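# Place two cartons on supports, glue stick on orange one

## Task

Set the orange-labelled carton on the raised block so no part of it extends beyond the outer edge of the blue tape outline, and set the other carton on the low platform so it does not overhang the platform's edge; both cartons must keep the same face up as at the start, and the glue stick must finish resting on the orange-labelled carton.

## Robot and tools

Robot: two arms, left_arm (base near y=+0.435 m) and right_arm (base near y=-0.408 m), each ending in a five-finger hand; the left hand mirrors the right one. Scene frame: origin at table-top height between the arms, +x out over the table, +z up, left_arm on +y. Hand poses, velocities and targets are reported in each arm's own base frame; fixed cameras and the table use the scene frame. A camera stand sits between and behind the bases, and a post stands behind the arms.

Hand point: a spot 0.05 m in front of the palm, 0.15 m out from the wrist face. Its +z runs along straight fingers (tips reach 0.06-0.07 m past it), +y points out of the palm, +x crosses the palm away from the thumb on the right hand and toward the thumb on the left. A wrist bracket on the little-finger side can strike things, and with the fingers level the wrist can hang below the point and touch the table first.

A row is always 28 numbers in [-1, 1], covering both arms: left dx, dy, dz, rx, ry, rz, then left little, ring, middle, index, thumb_bend, thumb_turn, force_limit, speed; then the same 14 for the right arm. dx-dz are position offsets and rx-rz a rotation vector, expressed along that arm's base axes and measured from its Hand target (the last commanded pose, shown in results) as it stood when the action or move began; they are offsets, not poses. Scale: 1.0 equals 0.6 m or 180 degrees. The arm turns about the Hand target position. Orientation commands are clipped to 32 degrees from the measured orientation each step. An arm given six zero pose numbers is asked for nothing new. Finger numbers are targets: +1 open/straight, -1 closed; thumb_turn -1 puts the thumb opposite the fingers, +1 beside the palm. force_limit maps -1..+1 to roughly 0..10 N at the fingertip (0..15 N for the two thumb motors); speed rises from near zero at -1 to full at +0.48 and stays full above. There is no 'unchanged' value: to keep a hand as it is, resend its last carried-out eight numbers (before any, use hand_measured plus hand_force_limit and hand_speed). For a soft grip close at speed -0.94 or lower. Thumb turned in, the hand wraps objects about 0.035-0.065 m thick; thumb tip and index pad can pinch light items up to about 0.08 m.

Tools:
- execute_actions(actions, cameras): actions is a list of actions; each action is a table of up to 15 rows, one per 1/30 s step, every row counted from the same start pose; a short table repeats its last row to step 15. An empty list returns camera images.
- move(target, speed, blend, stop_force, zero, blocking, cameras): drives each hand point in a straight line toward the offset in target (one row, or up to 15 rows all measured from the same Hand targets). speed is m/s, 0.002-3.6, default 0.25; turns go at twice that in rad/s. blend in m rounds corners of a list. stop_force (3-120 N, both arms) ends an arm's path when its wrist sensor feels that much push against its travel; use it slowly (about 0.005 m/s) for gentle touches; tool numbers must then match in all rows. zero resets the baseline before the move. blocking=false returns early (not allowed with stop_force). Paths ignore obstacles and the other arm; moves near an arm's base axis are refused. Result adds a 'move:' line such as done, off_target, moving, held or fault, plus limits like paced or held.
- wait(seconds): let time pass, 0-3600.
- stop(): brake a running move.
- zoom_image(camera, region=[x0,y0,x1,y1]) with at most 504x504 pixels, from the newest image of cam_head_left, cam_head_right, cam_high, cam_low, cam_left_wrist or cam_right_wrist.
- show_instructions(): shows the reference pages.
- zero_wrist_force(arm): re-zero left_arm or right_arm sensor.
- finished_scene(scene=1): ends the scene irreversibly.

Results: end_effector_position (m), quat_wxyz and velocities in the base frame; Hand target; joint positions and torques; Wrist force and torque along the hand's axes plus the peak since last shown; hand_measured, hand_stopped_by (moving, target, force, stalled, fault) and hand_load_n (positive pushes a finger open; a dropped grip shows as near-zero load). Printed positions may be a few cm off. A hand point can settle short of its Hand target; send the remaining gap as an offset. MOTOR HOT warns of heating from held loads or stretched arms.

Avoid: dropping objects, even slightly; releasing moving items; fast impacts or hard presses; any item leaving the table. An arm halts for 10 s if joint contact torque hits its limit (wrists 24.6 N m, others 132 N m), if a wrist strays 0.9 degrees or shoulder/elbow 7.5 degrees from plan, or if outside force near 150 N acts. Arms are stiff: aiming past a firm contact can fault. Never let the arms press or grip each other. Loose items may occasionally be nudged by outside pushes.

Each tool is called after "Emit:" as name([rows], argument=value, ...), one row to a line, values as JSON.

Reference images:

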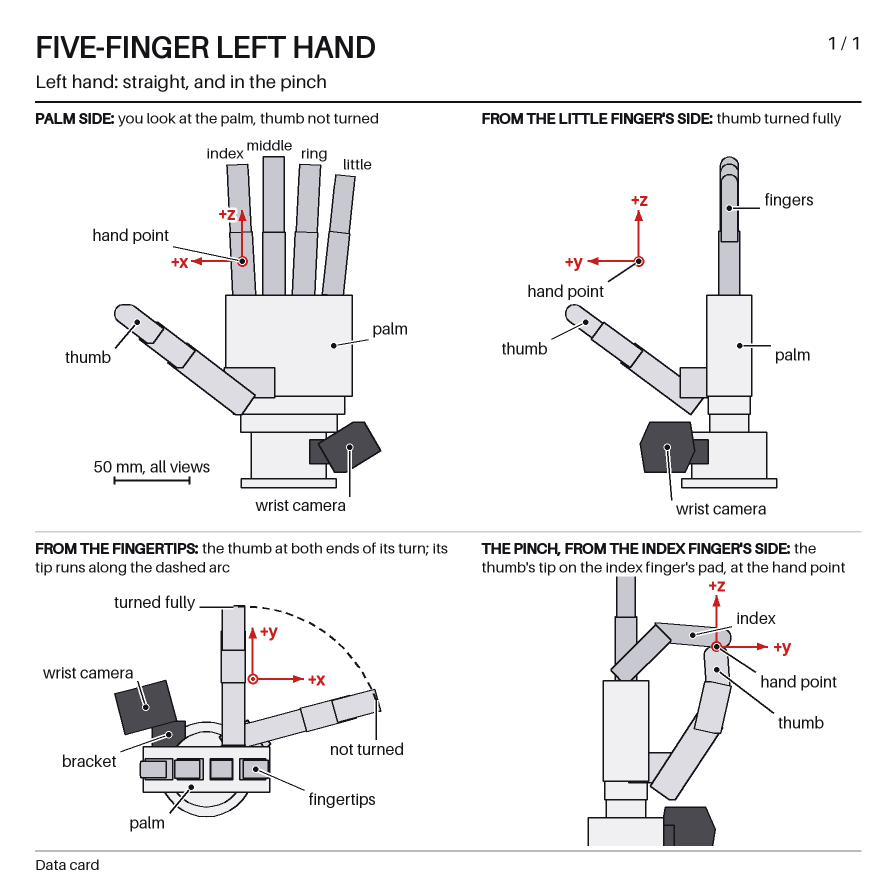

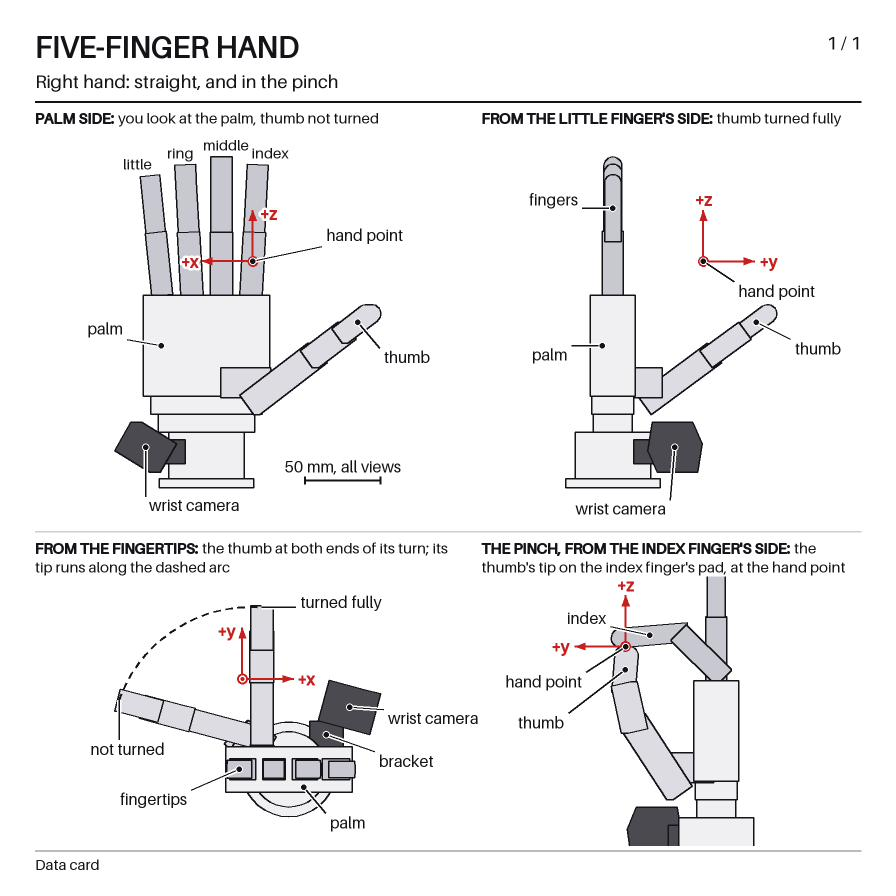

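## Session

Emit:
execute_actions(actions=[], cameras=["all"])

Scene clock: 0.00 s.
left_arm: end_effector_position=(+0.5816, -0.7399, +0.1454) hand_measured=(+1.000, +1.000, +1.000, +1.000, +1.000, +1.000) hand_load_n=(+0.0, +0.0, +0.0, +0.0, +0.0, +0.0) hand_stopped_by=(target, target, target, target, target, target) hand_force_limit=0.00 hand_speed=-0.80 end_effector_quat_wxyz=(+0.129, -0.258, +0.778, -0.558) | right_arm: end_effector_position=(+0.1251, -0.1667, +0.1893) hand_measured=(+1.000, +1.000, +1.000, +1.000, +1.000, +1.000) hand_load_n=(+0.0, +0.0, +0.0, +0.0, +0.0, +0.0) hand_stopped_by=(target, target, target, target, target, target) hand_force_limit=0.00 hand_speed=-0.80 end_effector_quat_wxyz=(+0.151, +0.967, -0.195, -0.065)
Joint positions: left_arm=[2.503 -2.609 -0.535 2.768 -1.21 3.188] | right_arm=[-0.885 -1.736 2.177 1.035 1.887 1.068]
Joint velocities: within noise
Joint torques (N m): no reading
Wrist force (N): no reading
Wrist torque (N m): no reading
Wrist force, peak (N): no reading
Hand target: left_arm +0.5816, -0.7399, +0.1454; +0.129, -0.258, +0.778, -0.558 | right_arm +0.1251, -0.1667, +0.1893; +0.151, +0.967, -0.195, -0.065

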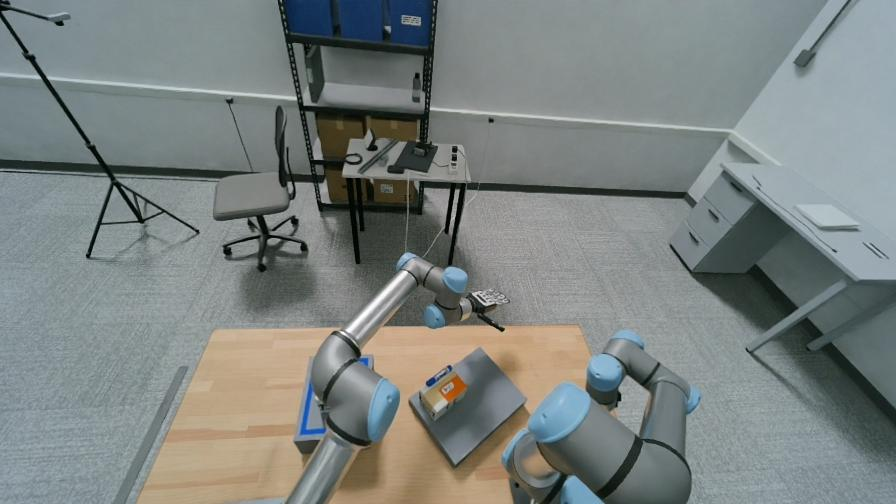

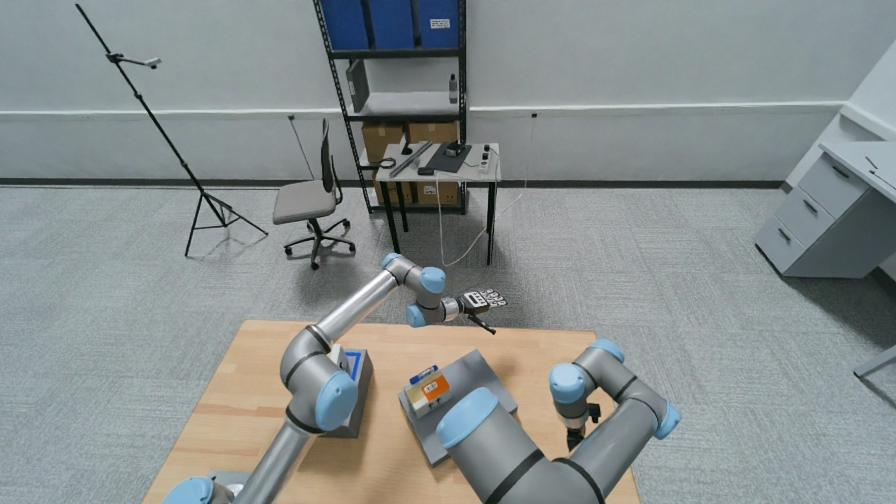

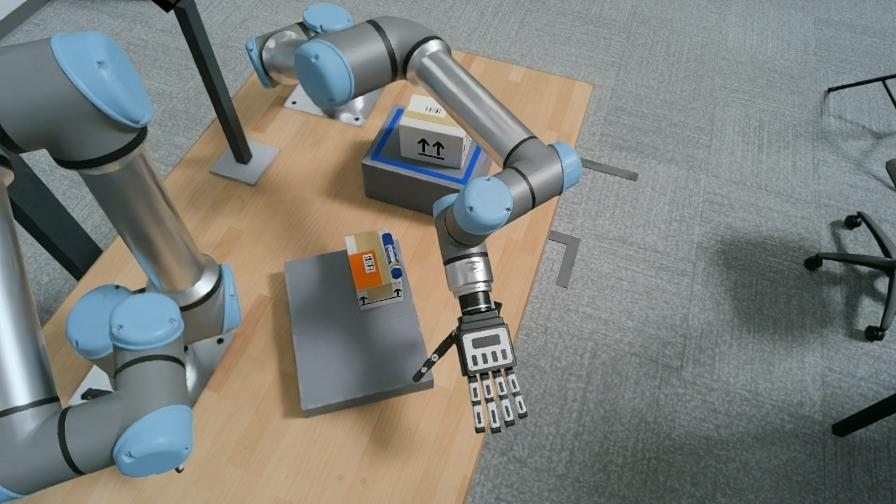

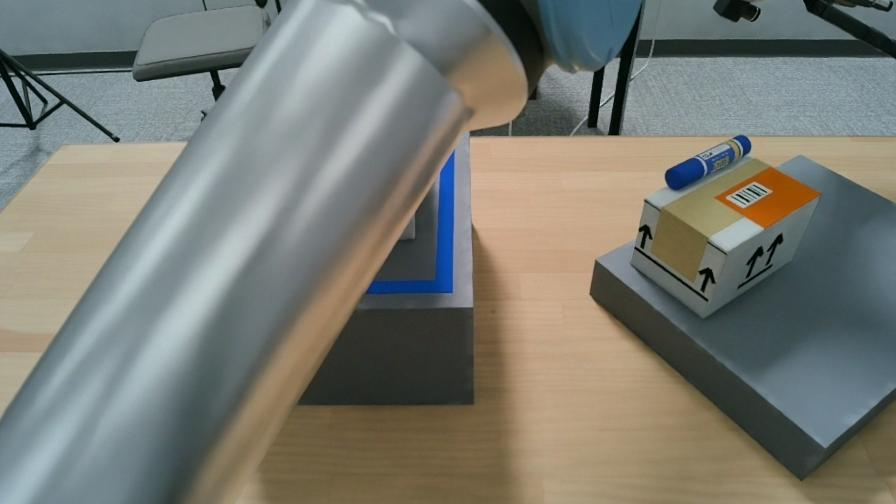

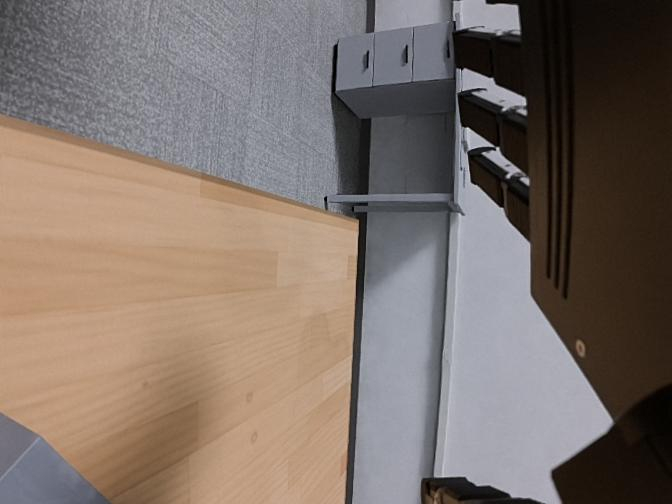

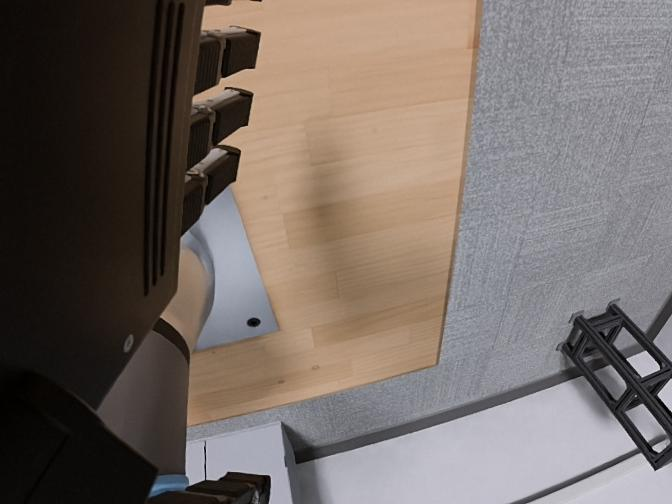

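Emit:
zoom_image(camera="cam_high", region=[260, 60, 600, 440])

Emit:
zoom_image(camera="cam_head_left", region=[200, 240, 700, 504])

Emit:
zoom_image(camera="cam_head_right", region=[200, 240, 700, 504])

Emit:
zoom_image(camera="cam_low", region=[560, 100, 896, 504])

Scaled by 1.326 from the camera's image (finer frame: 1280x720).

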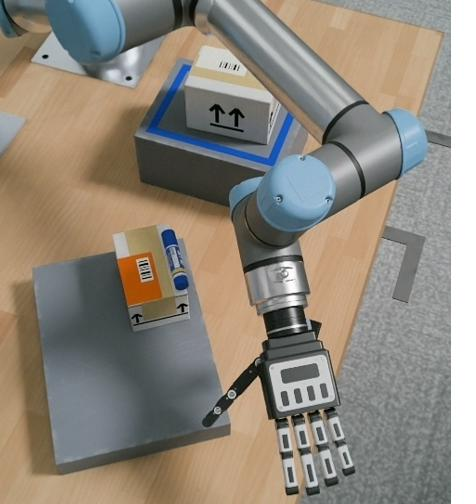

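Scaled by 1.008 from the camera's image (finer frame: 1280x720).

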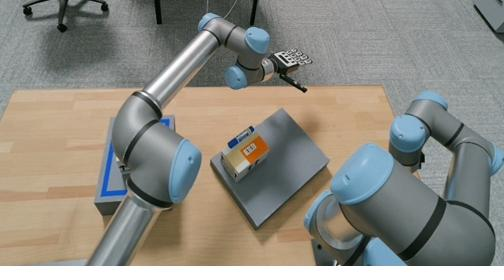

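Scaled by 1.008 from the camera's image (finer frame: 1280x720).

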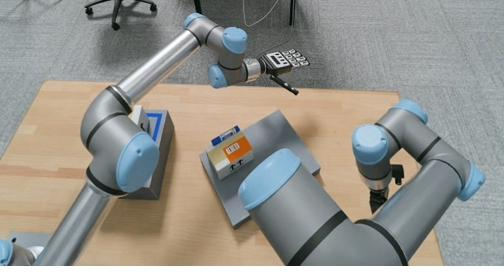

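Scaled by 1.248 from the camera's image (finer frame: 1280x720).

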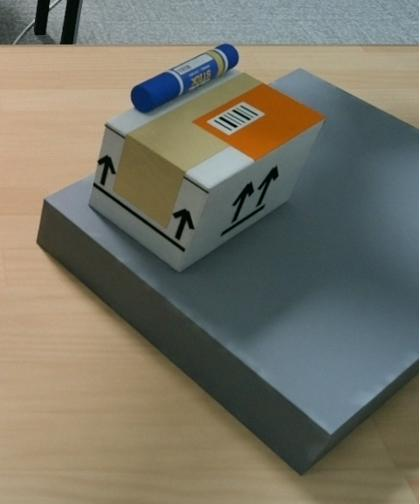

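Emit:
zoom_image(camera="cam_low", region=[620, 120, 840, 330])

Emit:
zoom_image(camera="cam_high", region=[330, 80, 510, 320])

Emit:
zoom_image(camera="cam_head_right", region=[280, 320, 530, 480])

Scaled by 2.291 from the camera's image (finer frame: 1280x720).

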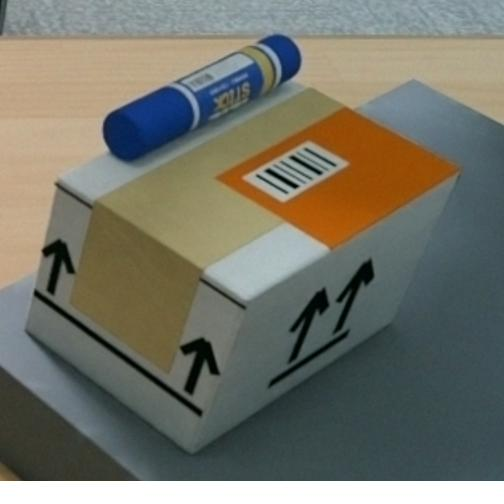

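Scaled by 2.100 from the camera's image (finer frame: 1280x720).

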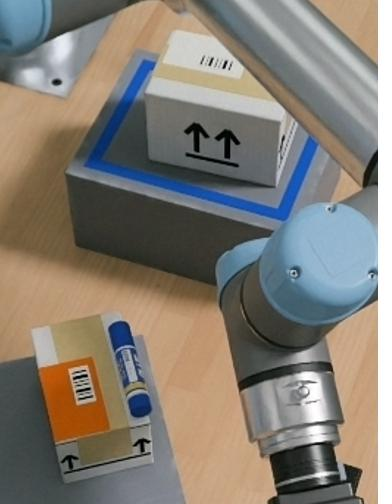

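Scaled by 2.016 from the camera's image (finer frame: 1280x720).

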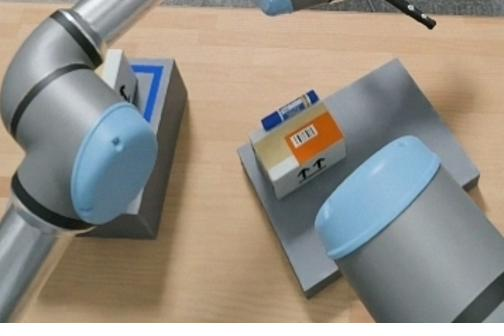

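Emit:
move([
  [0, 0.083, 0.4, 0,0,0, 1,1,1,1,1,1,0,-0.8, 0,0,0,0,0,0, 1,1,1,1,1,1,0,-0.8],
  [-0.167, 0.6, 0.55, 0,0,0, 1,1,1,1,1,1,0,-0.8, 0,0,0,0,0,0, 1,1,1,1,1,1,0,-0.8],
], speed=0.3, blend=[0.05, 0], cameras=["cam_high", "cam_head_right"])

Scene clock: 51.63 s.
left_arm: end_effector_position=(+0.4814, -0.3799, +0.4754) hand_measured=(+1.000, +1.000, +1.000, +1.000, +1.000, +1.000) hand_load_n=(+0.0, +0.0, +0.0, +0.0, +0.0, +0.0) hand_stopped_by=(target, target, target, target, target, target) hand_force_limit=0.00 hand_speed=-0.80 end_effector_quat_wxyz=(+0.129, -0.258, +0.778, -0.558) | right_arm: end_effector_position=(+0.1251, -0.1667, +0.1893) hand_measured=(+1.000, +1.000, +1.000, +1.000, +1.000, +1.000) hand_load_n=(+0.0, +0.0, +0.0, +0.0, +0.0, +0.0) hand_stopped_by=(target, target, target, target, target, target) hand_force_limit=0.00 hand_speed=-0.80 end_effector_quat_wxyz=(+0.151, +0.967, -0.195, -0.065)
Joint positions: left_arm=[3.034 -1.798 -1.022 2.28 -0.73 3.47] | right_arm=[-0.885 -1.736 2.177 1.035 1.887 1.068]
Joint torques (N m): left_arm=[12.52 37.3 7.59 1.06 2.17 -2.29] | right_arm=[-0.58 -8.68 -17.24 2.37 0.46 0.08]
Wrist force (N): left_arm=[-0.1 0.1 0.3] | right_arm=[0.0 -0.2 -0.2]
Wrist torque (N m): left_arm=[0.00 0.06 0.19] | right_arm=[-0.02 0.00 -0.01]
Wrist force, peak (N): left_arm=[0.2 1.9 0.6] | right_arm=[-0.6 0.1 -0.3]
Hand target: left_arm +0.4814, -0.3799, +0.4754; +0.129, -0.258, +0.778, -0.558 | right_arm +0.1251, -0.1667, +0.1893; +0.151, +0.967, -0.195, -0.065
Off the commanded pose: left_arm 0.000 m, 0 deg | right_arm 0.000 m, 0 deg.
elbow stopped short (left arm): the move would have taken joint 3 (elbow) straighter than the controller allows.
move: done
Images, in order (width x height): cam_head_right 896x504, cam_high 896x504.

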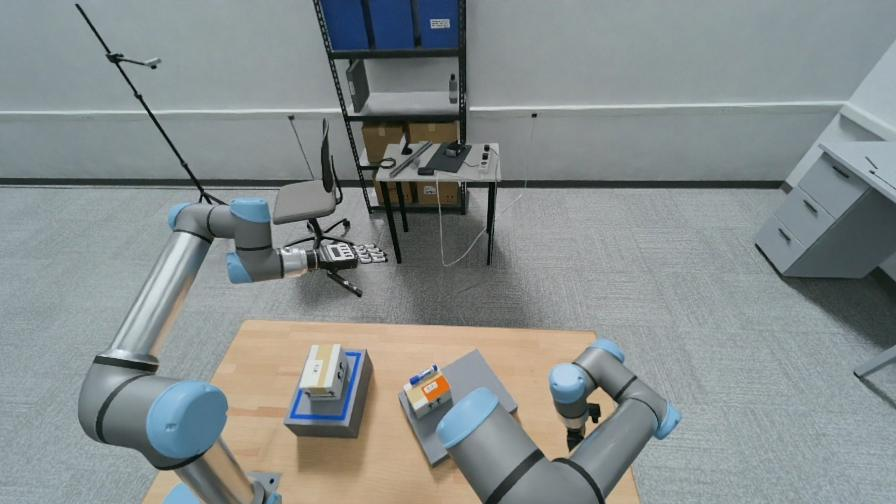

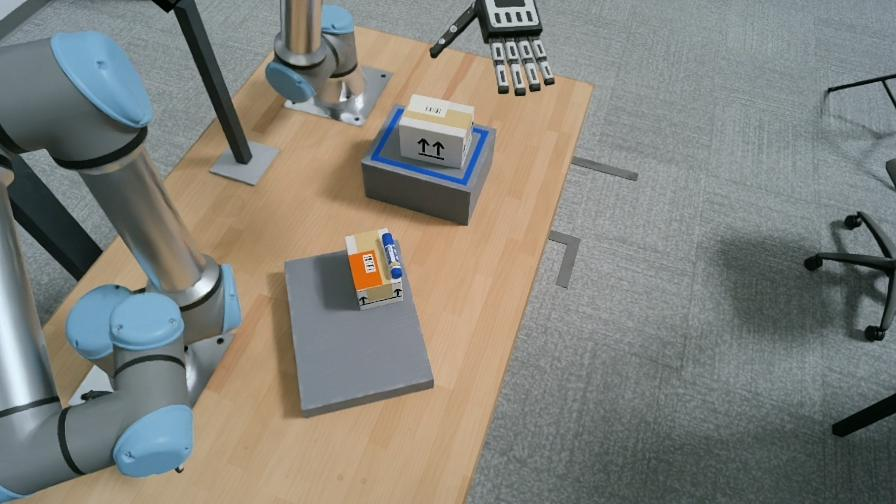

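Emit:
zoom_image(camera="cam_high", region=[350, 80, 510, 240])

Emit:
zoom_image(camera="cam_high", region=[320, 220, 440, 320])

Emit:
zoom_image(camera="cam_head_right", region=[270, 330, 390, 450])

Emit:
zoom_image(camera="cam_head_right", region=[380, 340, 530, 480])

Scaled by 3.150 from the camera's image (finer frame: 1280x720).

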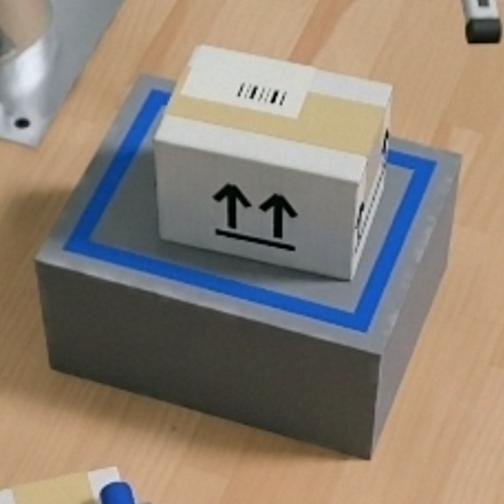

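Scaled by 4.200 from the camera's image (finer frame: 1280x720).

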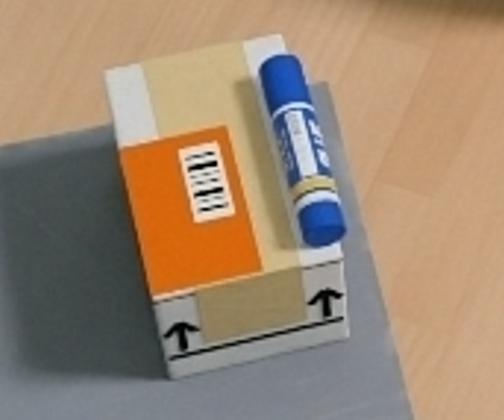

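Scaled by 4.200 from the camera's image (finer frame: 1280x720).

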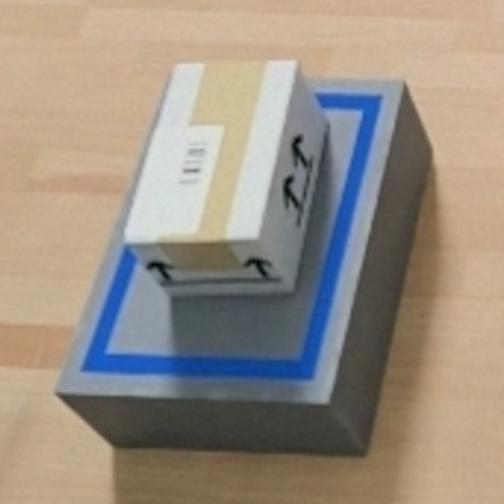

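Scaled by 3.360 from the camera's image (finer frame: 1280x720).

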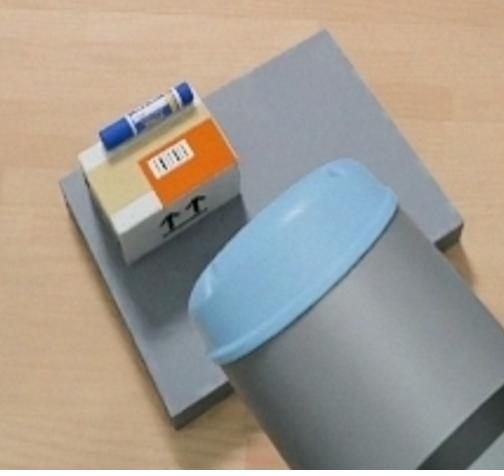

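Emit:
move([
  [-0.05, 0.633, 0.0, 0,0,0, 1,1,1,1,1,1,0,-0.8, 0,0,0,0,0,0, 1,1,1,1,1,1,0,-0.8],
], speed=0.35)

Emit:
move([
  [-0.3, 0.5, -0.03, 0,0,0, 1,1,1,1,1,1,0,-0.8, 0,0,0,0,0,0, 1,1,1,1,1,1,0,-0.8],
], speed=0.35, cameras=["cam_high", "cam_head_right", "cam_head_left", "cam_low"])

Scene clock: 77.30 s.
left_arm: end_effector_position=(+0.4514, -0.0001, +0.4754) hand_measured=(+1.000, +1.000, +1.000, +1.000, +1.000, +1.000) hand_load_n=(+0.0, +0.0, +0.0, -0.5, +0.0, +0.0) hand_stopped_by=(target, target, target, target, target, target) hand_force_limit=0.00 hand_speed=-0.80 end_effector_quat_wxyz=(+0.130, -0.258, +0.778, -0.558) | right_arm: end_effector_position=(+0.1251, -0.1667, +0.1893) hand_measured=(+1.000, +1.000, +1.000, +1.000, +1.000, +1.000) hand_load_n=(+0.0, +0.0, +0.0, +0.0, +0.0, +0.0) hand_stopped_by=(target, target, target, target, target, target) hand_force_limit=0.00 hand_speed=-0.80 end_effector_quat_wxyz=(+0.151, +0.967, -0.195, -0.065)
Joint positions: left_arm=[3.964 -1.781 -1.418 0.99 -0.441 5.308] | right_arm=[-0.885 -1.736 2.177 1.035 1.887 1.068]
Joint torques (N m): left_arm=[11.86 18.27 6.41 -3.66 -0.59 2.07] | right_arm=[0.01 -7.53 -17.4 2.46 0.56 0.47]
Wrist force (N): left_arm=[0.1 0.0 0.1] | right_arm=[-0.3 0.0 -0.1]
Wrist torque (N m): left_arm=[0.00 0.04 0.04] | right_arm=[0.00 0.06 -0.02]
Wrist force, peak (N): left_arm=[0.7 -0.2 1.5] | right_arm=[-0.1 -0.2 -0.8]
Hand target: left_arm +0.4514, -0.0001, +0.4754; +0.129, -0.258, +0.778, -0.558 | right_arm +0.1251, -0.1667, +0.1893; +0.151, +0.967, -0.195, -0.065
Off the commanded pose: left_arm 0.000 m, 0 deg | right_arm 0.000 m, 0 deg.
move: done

Scene clock: 79.03 s.
left_arm: end_effector_position=(+0.2714, +0.2998, +0.4574) hand_measured=(+1.000, +1.000, +1.000, +1.000, +1.000, +1.000) hand_load_n=(+0.0, +0.0, +0.0, +0.0, +0.0, +0.0) hand_stopped_by=(target, target, target, target, target, target) hand_force_limit=0.00 hand_speed=-0.80 end_effector_quat_wxyz=(+0.129, -0.258, +0.778, -0.558) | right_arm: end_effector_position=(+0.1251, -0.1667, +0.1893) hand_measured=(+1.000, +1.000, +1.000, +1.000, +1.000, +1.000) hand_load_n=(+0.0, +0.0, +0.0, +0.0, +0.0, +0.0) hand_stopped_by=(target, target, target, target, target, target) hand_force_limit=0.00 hand_speed=-0.80 end_effector_quat_wxyz=(+0.151, +0.967, -0.195, -0.065)
Joint positions: left_arm=[4.601 -1.989 -1.266 0.546 -0.958 5.932] | right_arm=[-0.885 -1.736 2.177 1.035 1.887 1.068]
Joint torques (N m): left_arm=[11.59 26.49 28.87 -3.47 -1.34 2.13] | right_arm=[-0.85 -9.41 -17.84 2.36 0.3 0.3]
Wrist force (N): left_arm=[0.1 0.5 0.1] | right_arm=[-0.1 -0.1 -0.2]
Wrist torque (N m): left_arm=[0.08 0.01 -0.01] | right_arm=[-0.01 0.02 -0.01]
Wrist force, peak (N): left_arm=[0.0 1.2 -1.3] | right_arm=[-0.4 -0.1 -0.5]
Hand target: left_arm +0.2714, +0.2999, +0.4574; +0.129, -0.258, +0.778, -0.558 | right_arm +0.1251, -0.1667, +0.1893; +0.151, +0.967, -0.195, -0.065
Off the commanded pose: left_arm 0.000 m, 0 deg | right_arm 0.000 m, 0 deg.
move: done
Images, in order (width x height): cam_head_left 896x504, cam_head_right 896x504, cam_high 896x504, cam_low 896x504.

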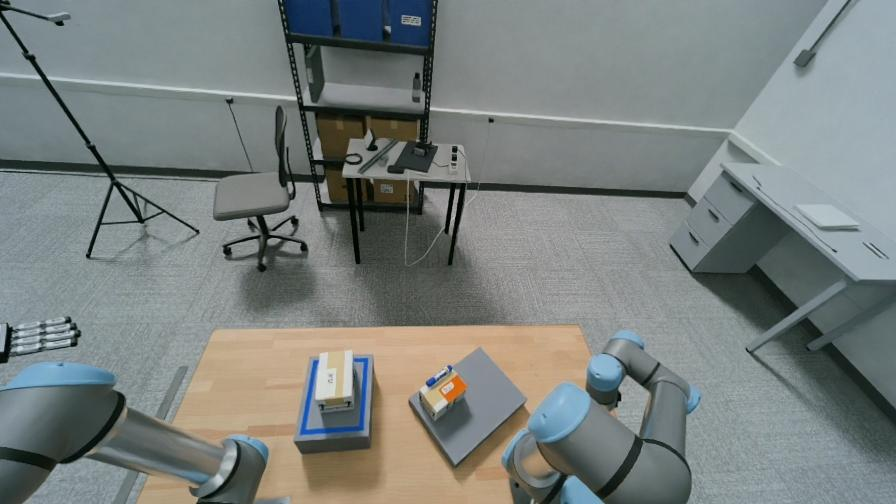

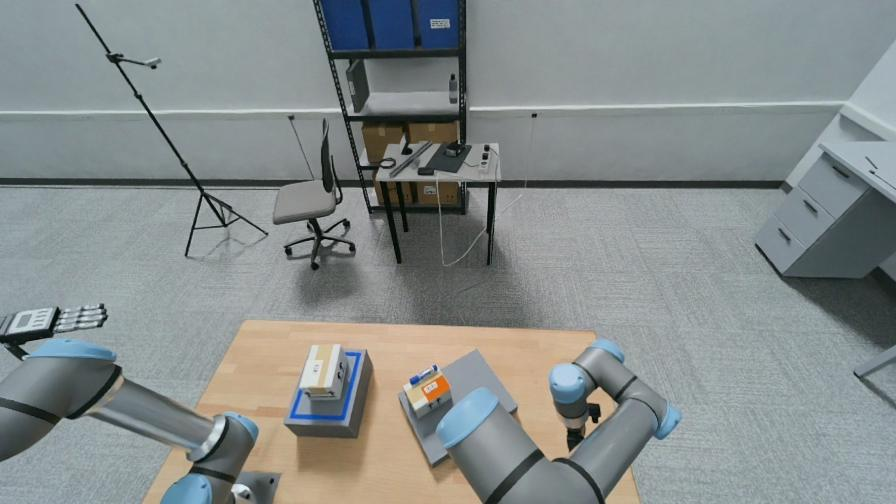

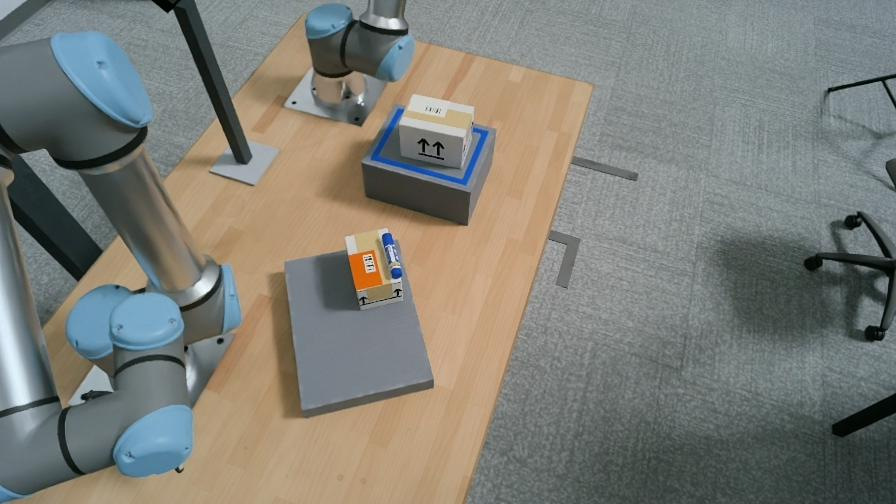

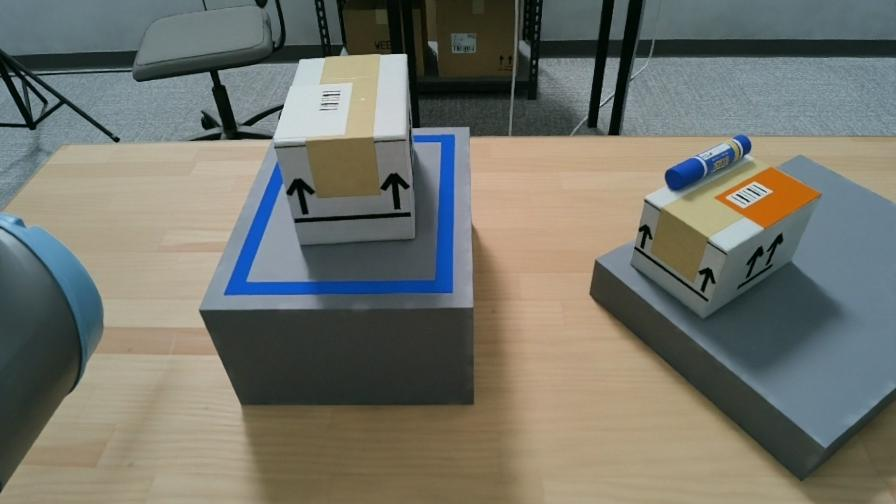

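Emit:
zoom_image(camera="cam_low", region=[190, 40, 490, 310])

Scaled by 1.680 from the camera's image (finer frame: 1280x720).

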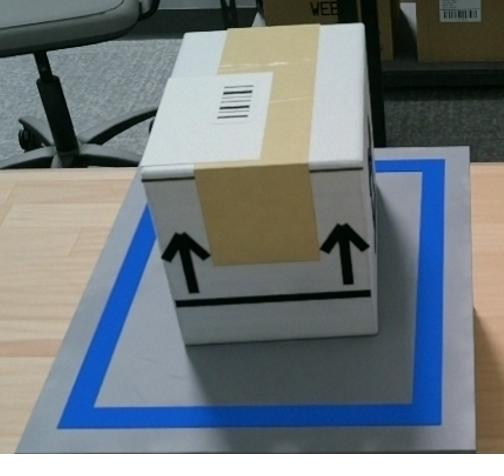

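Emit:
move([
  [0,0,0,0,0,0, 1,1,1,1,1,1,0,-0.8, 0.458,0.028,0.35, 0.126,-0.028,0.04, 1,1,0.8,0.8,1,-1,0,-0.2],
  [0,0,0,0,0,0, 1,1,1,1,1,1,0,-0.8, 0.492,0.695,0.385, 0.2525,-0.0557,0.0805, 1,1,0.8,0.8,1,-1,0,-0.2],
], speed=0.3, blend=[0.06, 0], cameras=["cam_high", "cam_low"])

Scene clock: 113.03 s.
left_arm: end_effector_position=(+0.2714, +0.2999, +0.4574) hand_measured=(+1.000, +1.000, +1.000, +1.000, +1.000, +1.000) hand_load_n=(+0.0, +0.0, +0.0, +0.0, +0.0, +0.0) hand_stopped_by=(target, target, target, target, target, target) hand_force_limit=0.00 hand_speed=-0.80 end_effector_quat_wxyz=(+0.129, -0.258, +0.778, -0.558) | right_arm: end_effector_position=(+0.4202, +0.2502, +0.4203) hand_measured=(+1.000, +1.000, +0.800, +0.800, +1.000, -1.000) hand_load_n=(+0.0, +0.0, +0.0, +0.0, +0.0, +0.0) hand_stopped_by=(target, target, target, target, target, target) hand_force_limit=0.00 hand_speed=-0.20 end_effector_quat_wxyz=(-0.243, +0.968, -0.047, -0.033)
Joint positions: left_arm=[4.601 -1.989 -1.266 0.546 -0.958 5.932] | right_arm=[0.103 -1.036 0.675 1.923 1.075 1.772]
Joint torques (N m): left_arm=[10.63 27.34 29.06 -3.61 -1.53 2] | right_arm=[7.8 -29.66 -23.8 3.94 -2.65 1.64]
Wrist force (N): left_arm=[0.0 0.4 0.1] | right_arm=[-0.1 -0.3 1.0]
Wrist torque (N m): left_arm=[0.04 0.02 -0.01] | right_arm=[-0.02 0.01 -0.29]
Wrist force, peak (N): left_arm=[0.5 0.7 0.2] | right_arm=[-0.1 -1.8 1.3]
Hand target: left_arm +0.2714, +0.2999, +0.4574; +0.129, -0.258, +0.778, -0.558 | right_arm +0.4203, +0.2503, +0.4203; -0.243, +0.968, -0.047, -0.033
Off the commanded pose: left_arm 0.000 m, 0 deg | right_arm 0.000 m, 0 deg.
move: done

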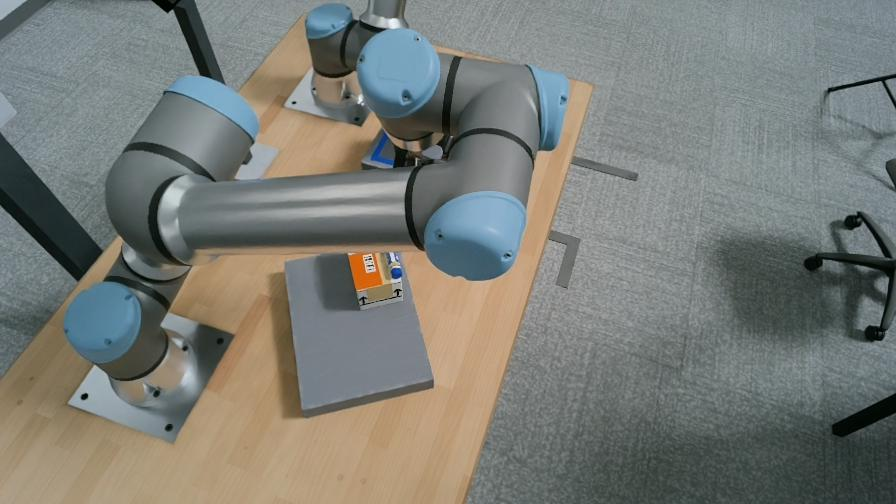

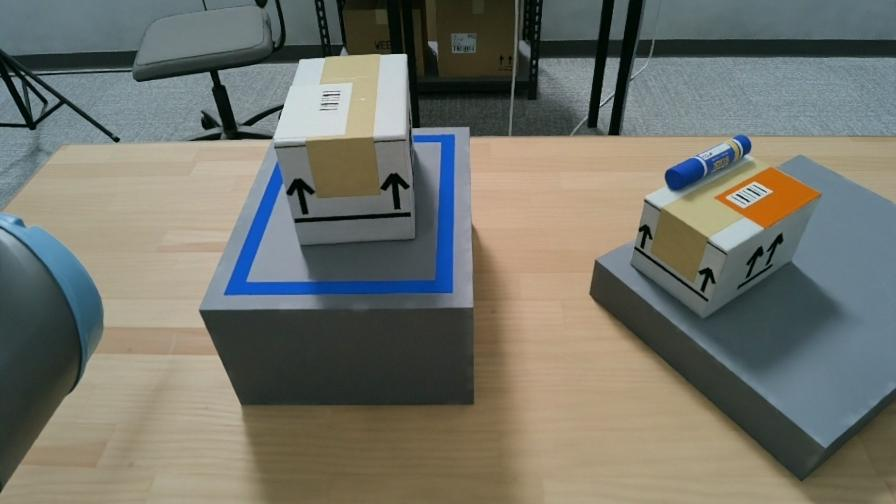

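Emit:
move([
  [0,0,0,0,0,0, 1,1,1,1,1,1,0,-0.8, -0.117,0.578,-0.12, 0.1263,-0.0279,0.0403, 1,1,0.8,0.8,1,-1,0,-0.2],
], speed=0.25, cameras=["all"])

Scene clock: 116.47 s.
left_arm: end_effector_position=(+0.2714, +0.2999, +0.4574) hand_measured=(+1.000, +1.000, +1.000, +1.000, +1.000, +1.000) hand_load_n=(+0.0, +0.0, +0.0, +0.0, +0.0, +0.0) hand_stopped_by=(target, target, target, target, target, target) hand_force_limit=0.00 hand_speed=-0.80 end_effector_quat_wxyz=(+0.129, -0.258, +0.778, -0.558) | right_arm: end_effector_position=(+0.3500, +0.5970, +0.3483) hand_measured=(+1.000, +1.000, +0.800, +0.800, +1.000, -1.000) hand_load_n=(+0.0, +0.0, +0.0, +0.0, +0.0, +0.0) hand_stopped_by=(target, target, target, target, target, target) hand_force_limit=0.00 hand_speed=-0.20 end_effector_quat_wxyz=(-0.428, +0.903, +0.032, -0.015)
Joint positions: left_arm=[4.601 -1.989 -1.266 0.546 -0.958 5.932] | right_arm=[0.621 -0.809 0.453 1.358 0.85 2.34]
Joint torques (N m): left_arm=[10.95 28.03 28.64 -3.82 -1.41 1.54] | right_arm=[6.84 -39.74 -25.87 2.94 1.16 1.37]
Wrist force (N): left_arm=[0.3 0.4 0.3] | right_arm=[-0.4 -0.3 0.6]
Wrist torque (N m): left_arm=[0.04 -0.01 0.00] | right_arm=[0.12 0.02 -0.20]
Wrist force, peak (N): left_arm=[0.2 0.7 0.0] | right_arm=[-0.9 -0.5 2.1]
Hand target: left_arm +0.2714, +0.2999, +0.4574; +0.129, -0.258, +0.778, -0.558 | right_arm +0.3501, +0.5971, +0.3483; -0.428, +0.903, +0.032, -0.015
Off the commanded pose: left_arm 0.000 m, 0 deg | right_arm 0.000 m, 0 deg.
move: done
cam_left_wrist: T_world_to_cam=[[0.03715, -0.38195, 0.92343, -0.31677], [-0.99928, -0.00682, 0.03738, 0.25698], [-0.00798, -0.92416, -0.38193, 0.56772]] pos_world=[0.2731, 0.40542, 0.49974]
cam_right_wrist: T_world_to_cam=[[0.30454, -0.54522, -0.78102, 0.49467], [-0.78766, -0.60521, 0.11536, 0.59883], [-0.53558, 0.58005, -0.61376, 0.17102]] pos_world=[0.41263, 0.53293, 0.42223]

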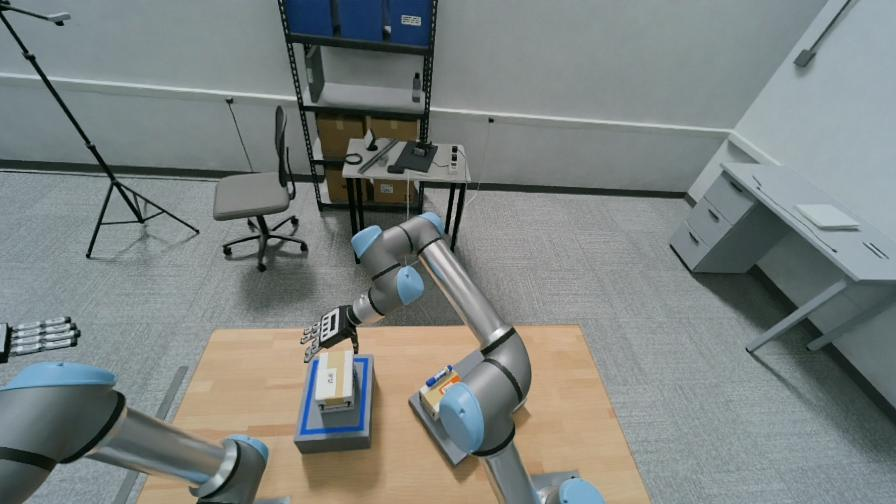

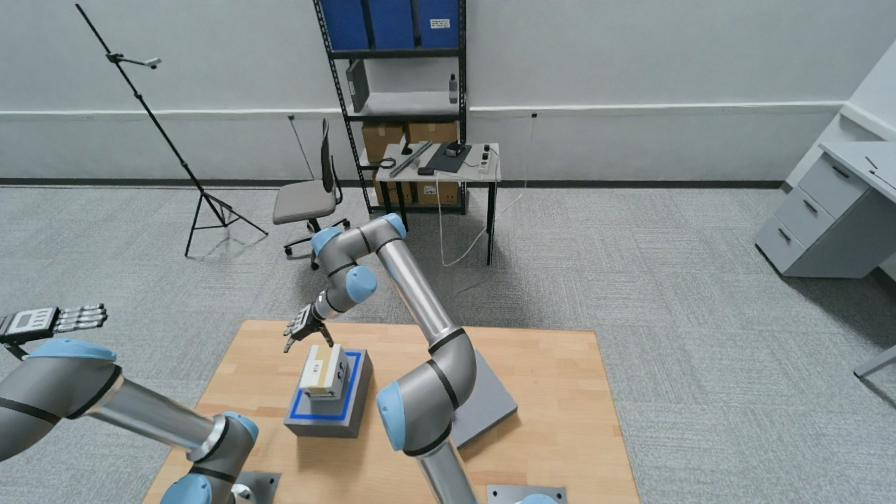

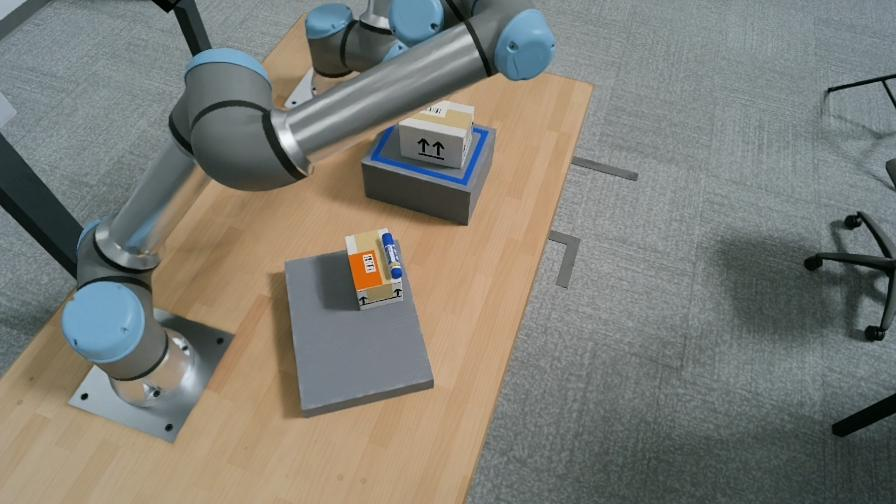

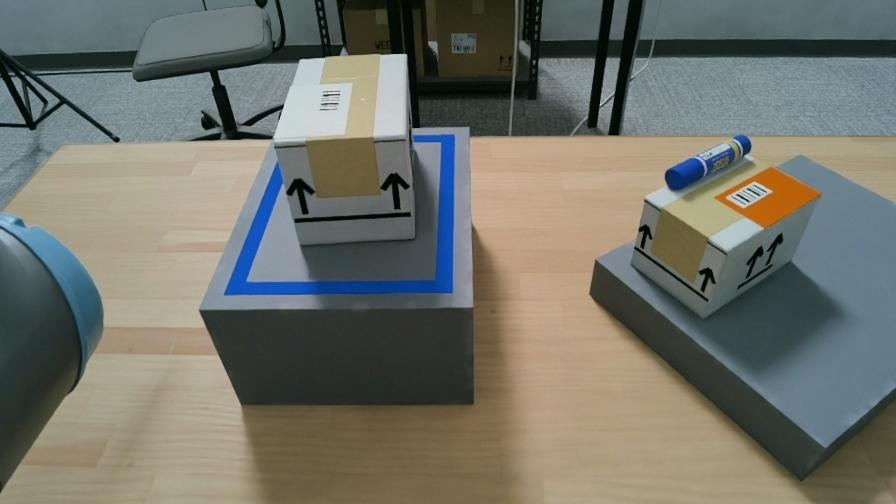

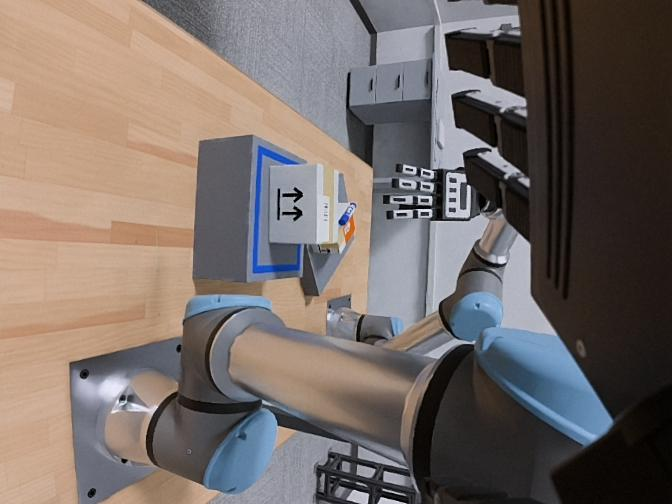

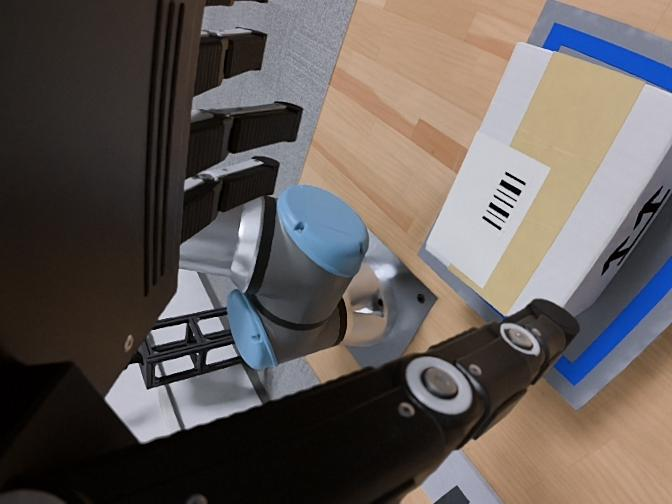

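Emit:
zoom_image(camera="cam_right_wrist", region=[400, 0, 672, 420])

Emit:
zoom_image(camera="cam_head_left", region=[270, 280, 420, 460])

Scaled by 1.200 from the camera's image (finer frame: 960x720).

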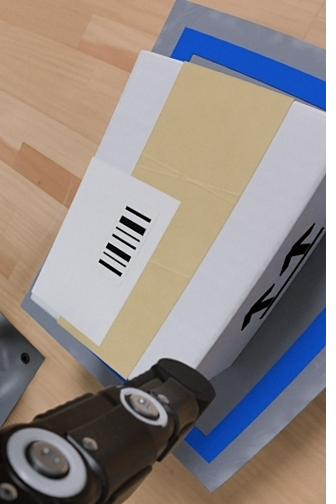

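Scaled by 2.800 from the camera's image (finer frame: 1280x720).

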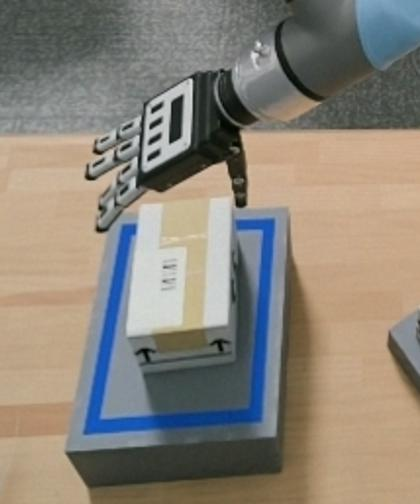

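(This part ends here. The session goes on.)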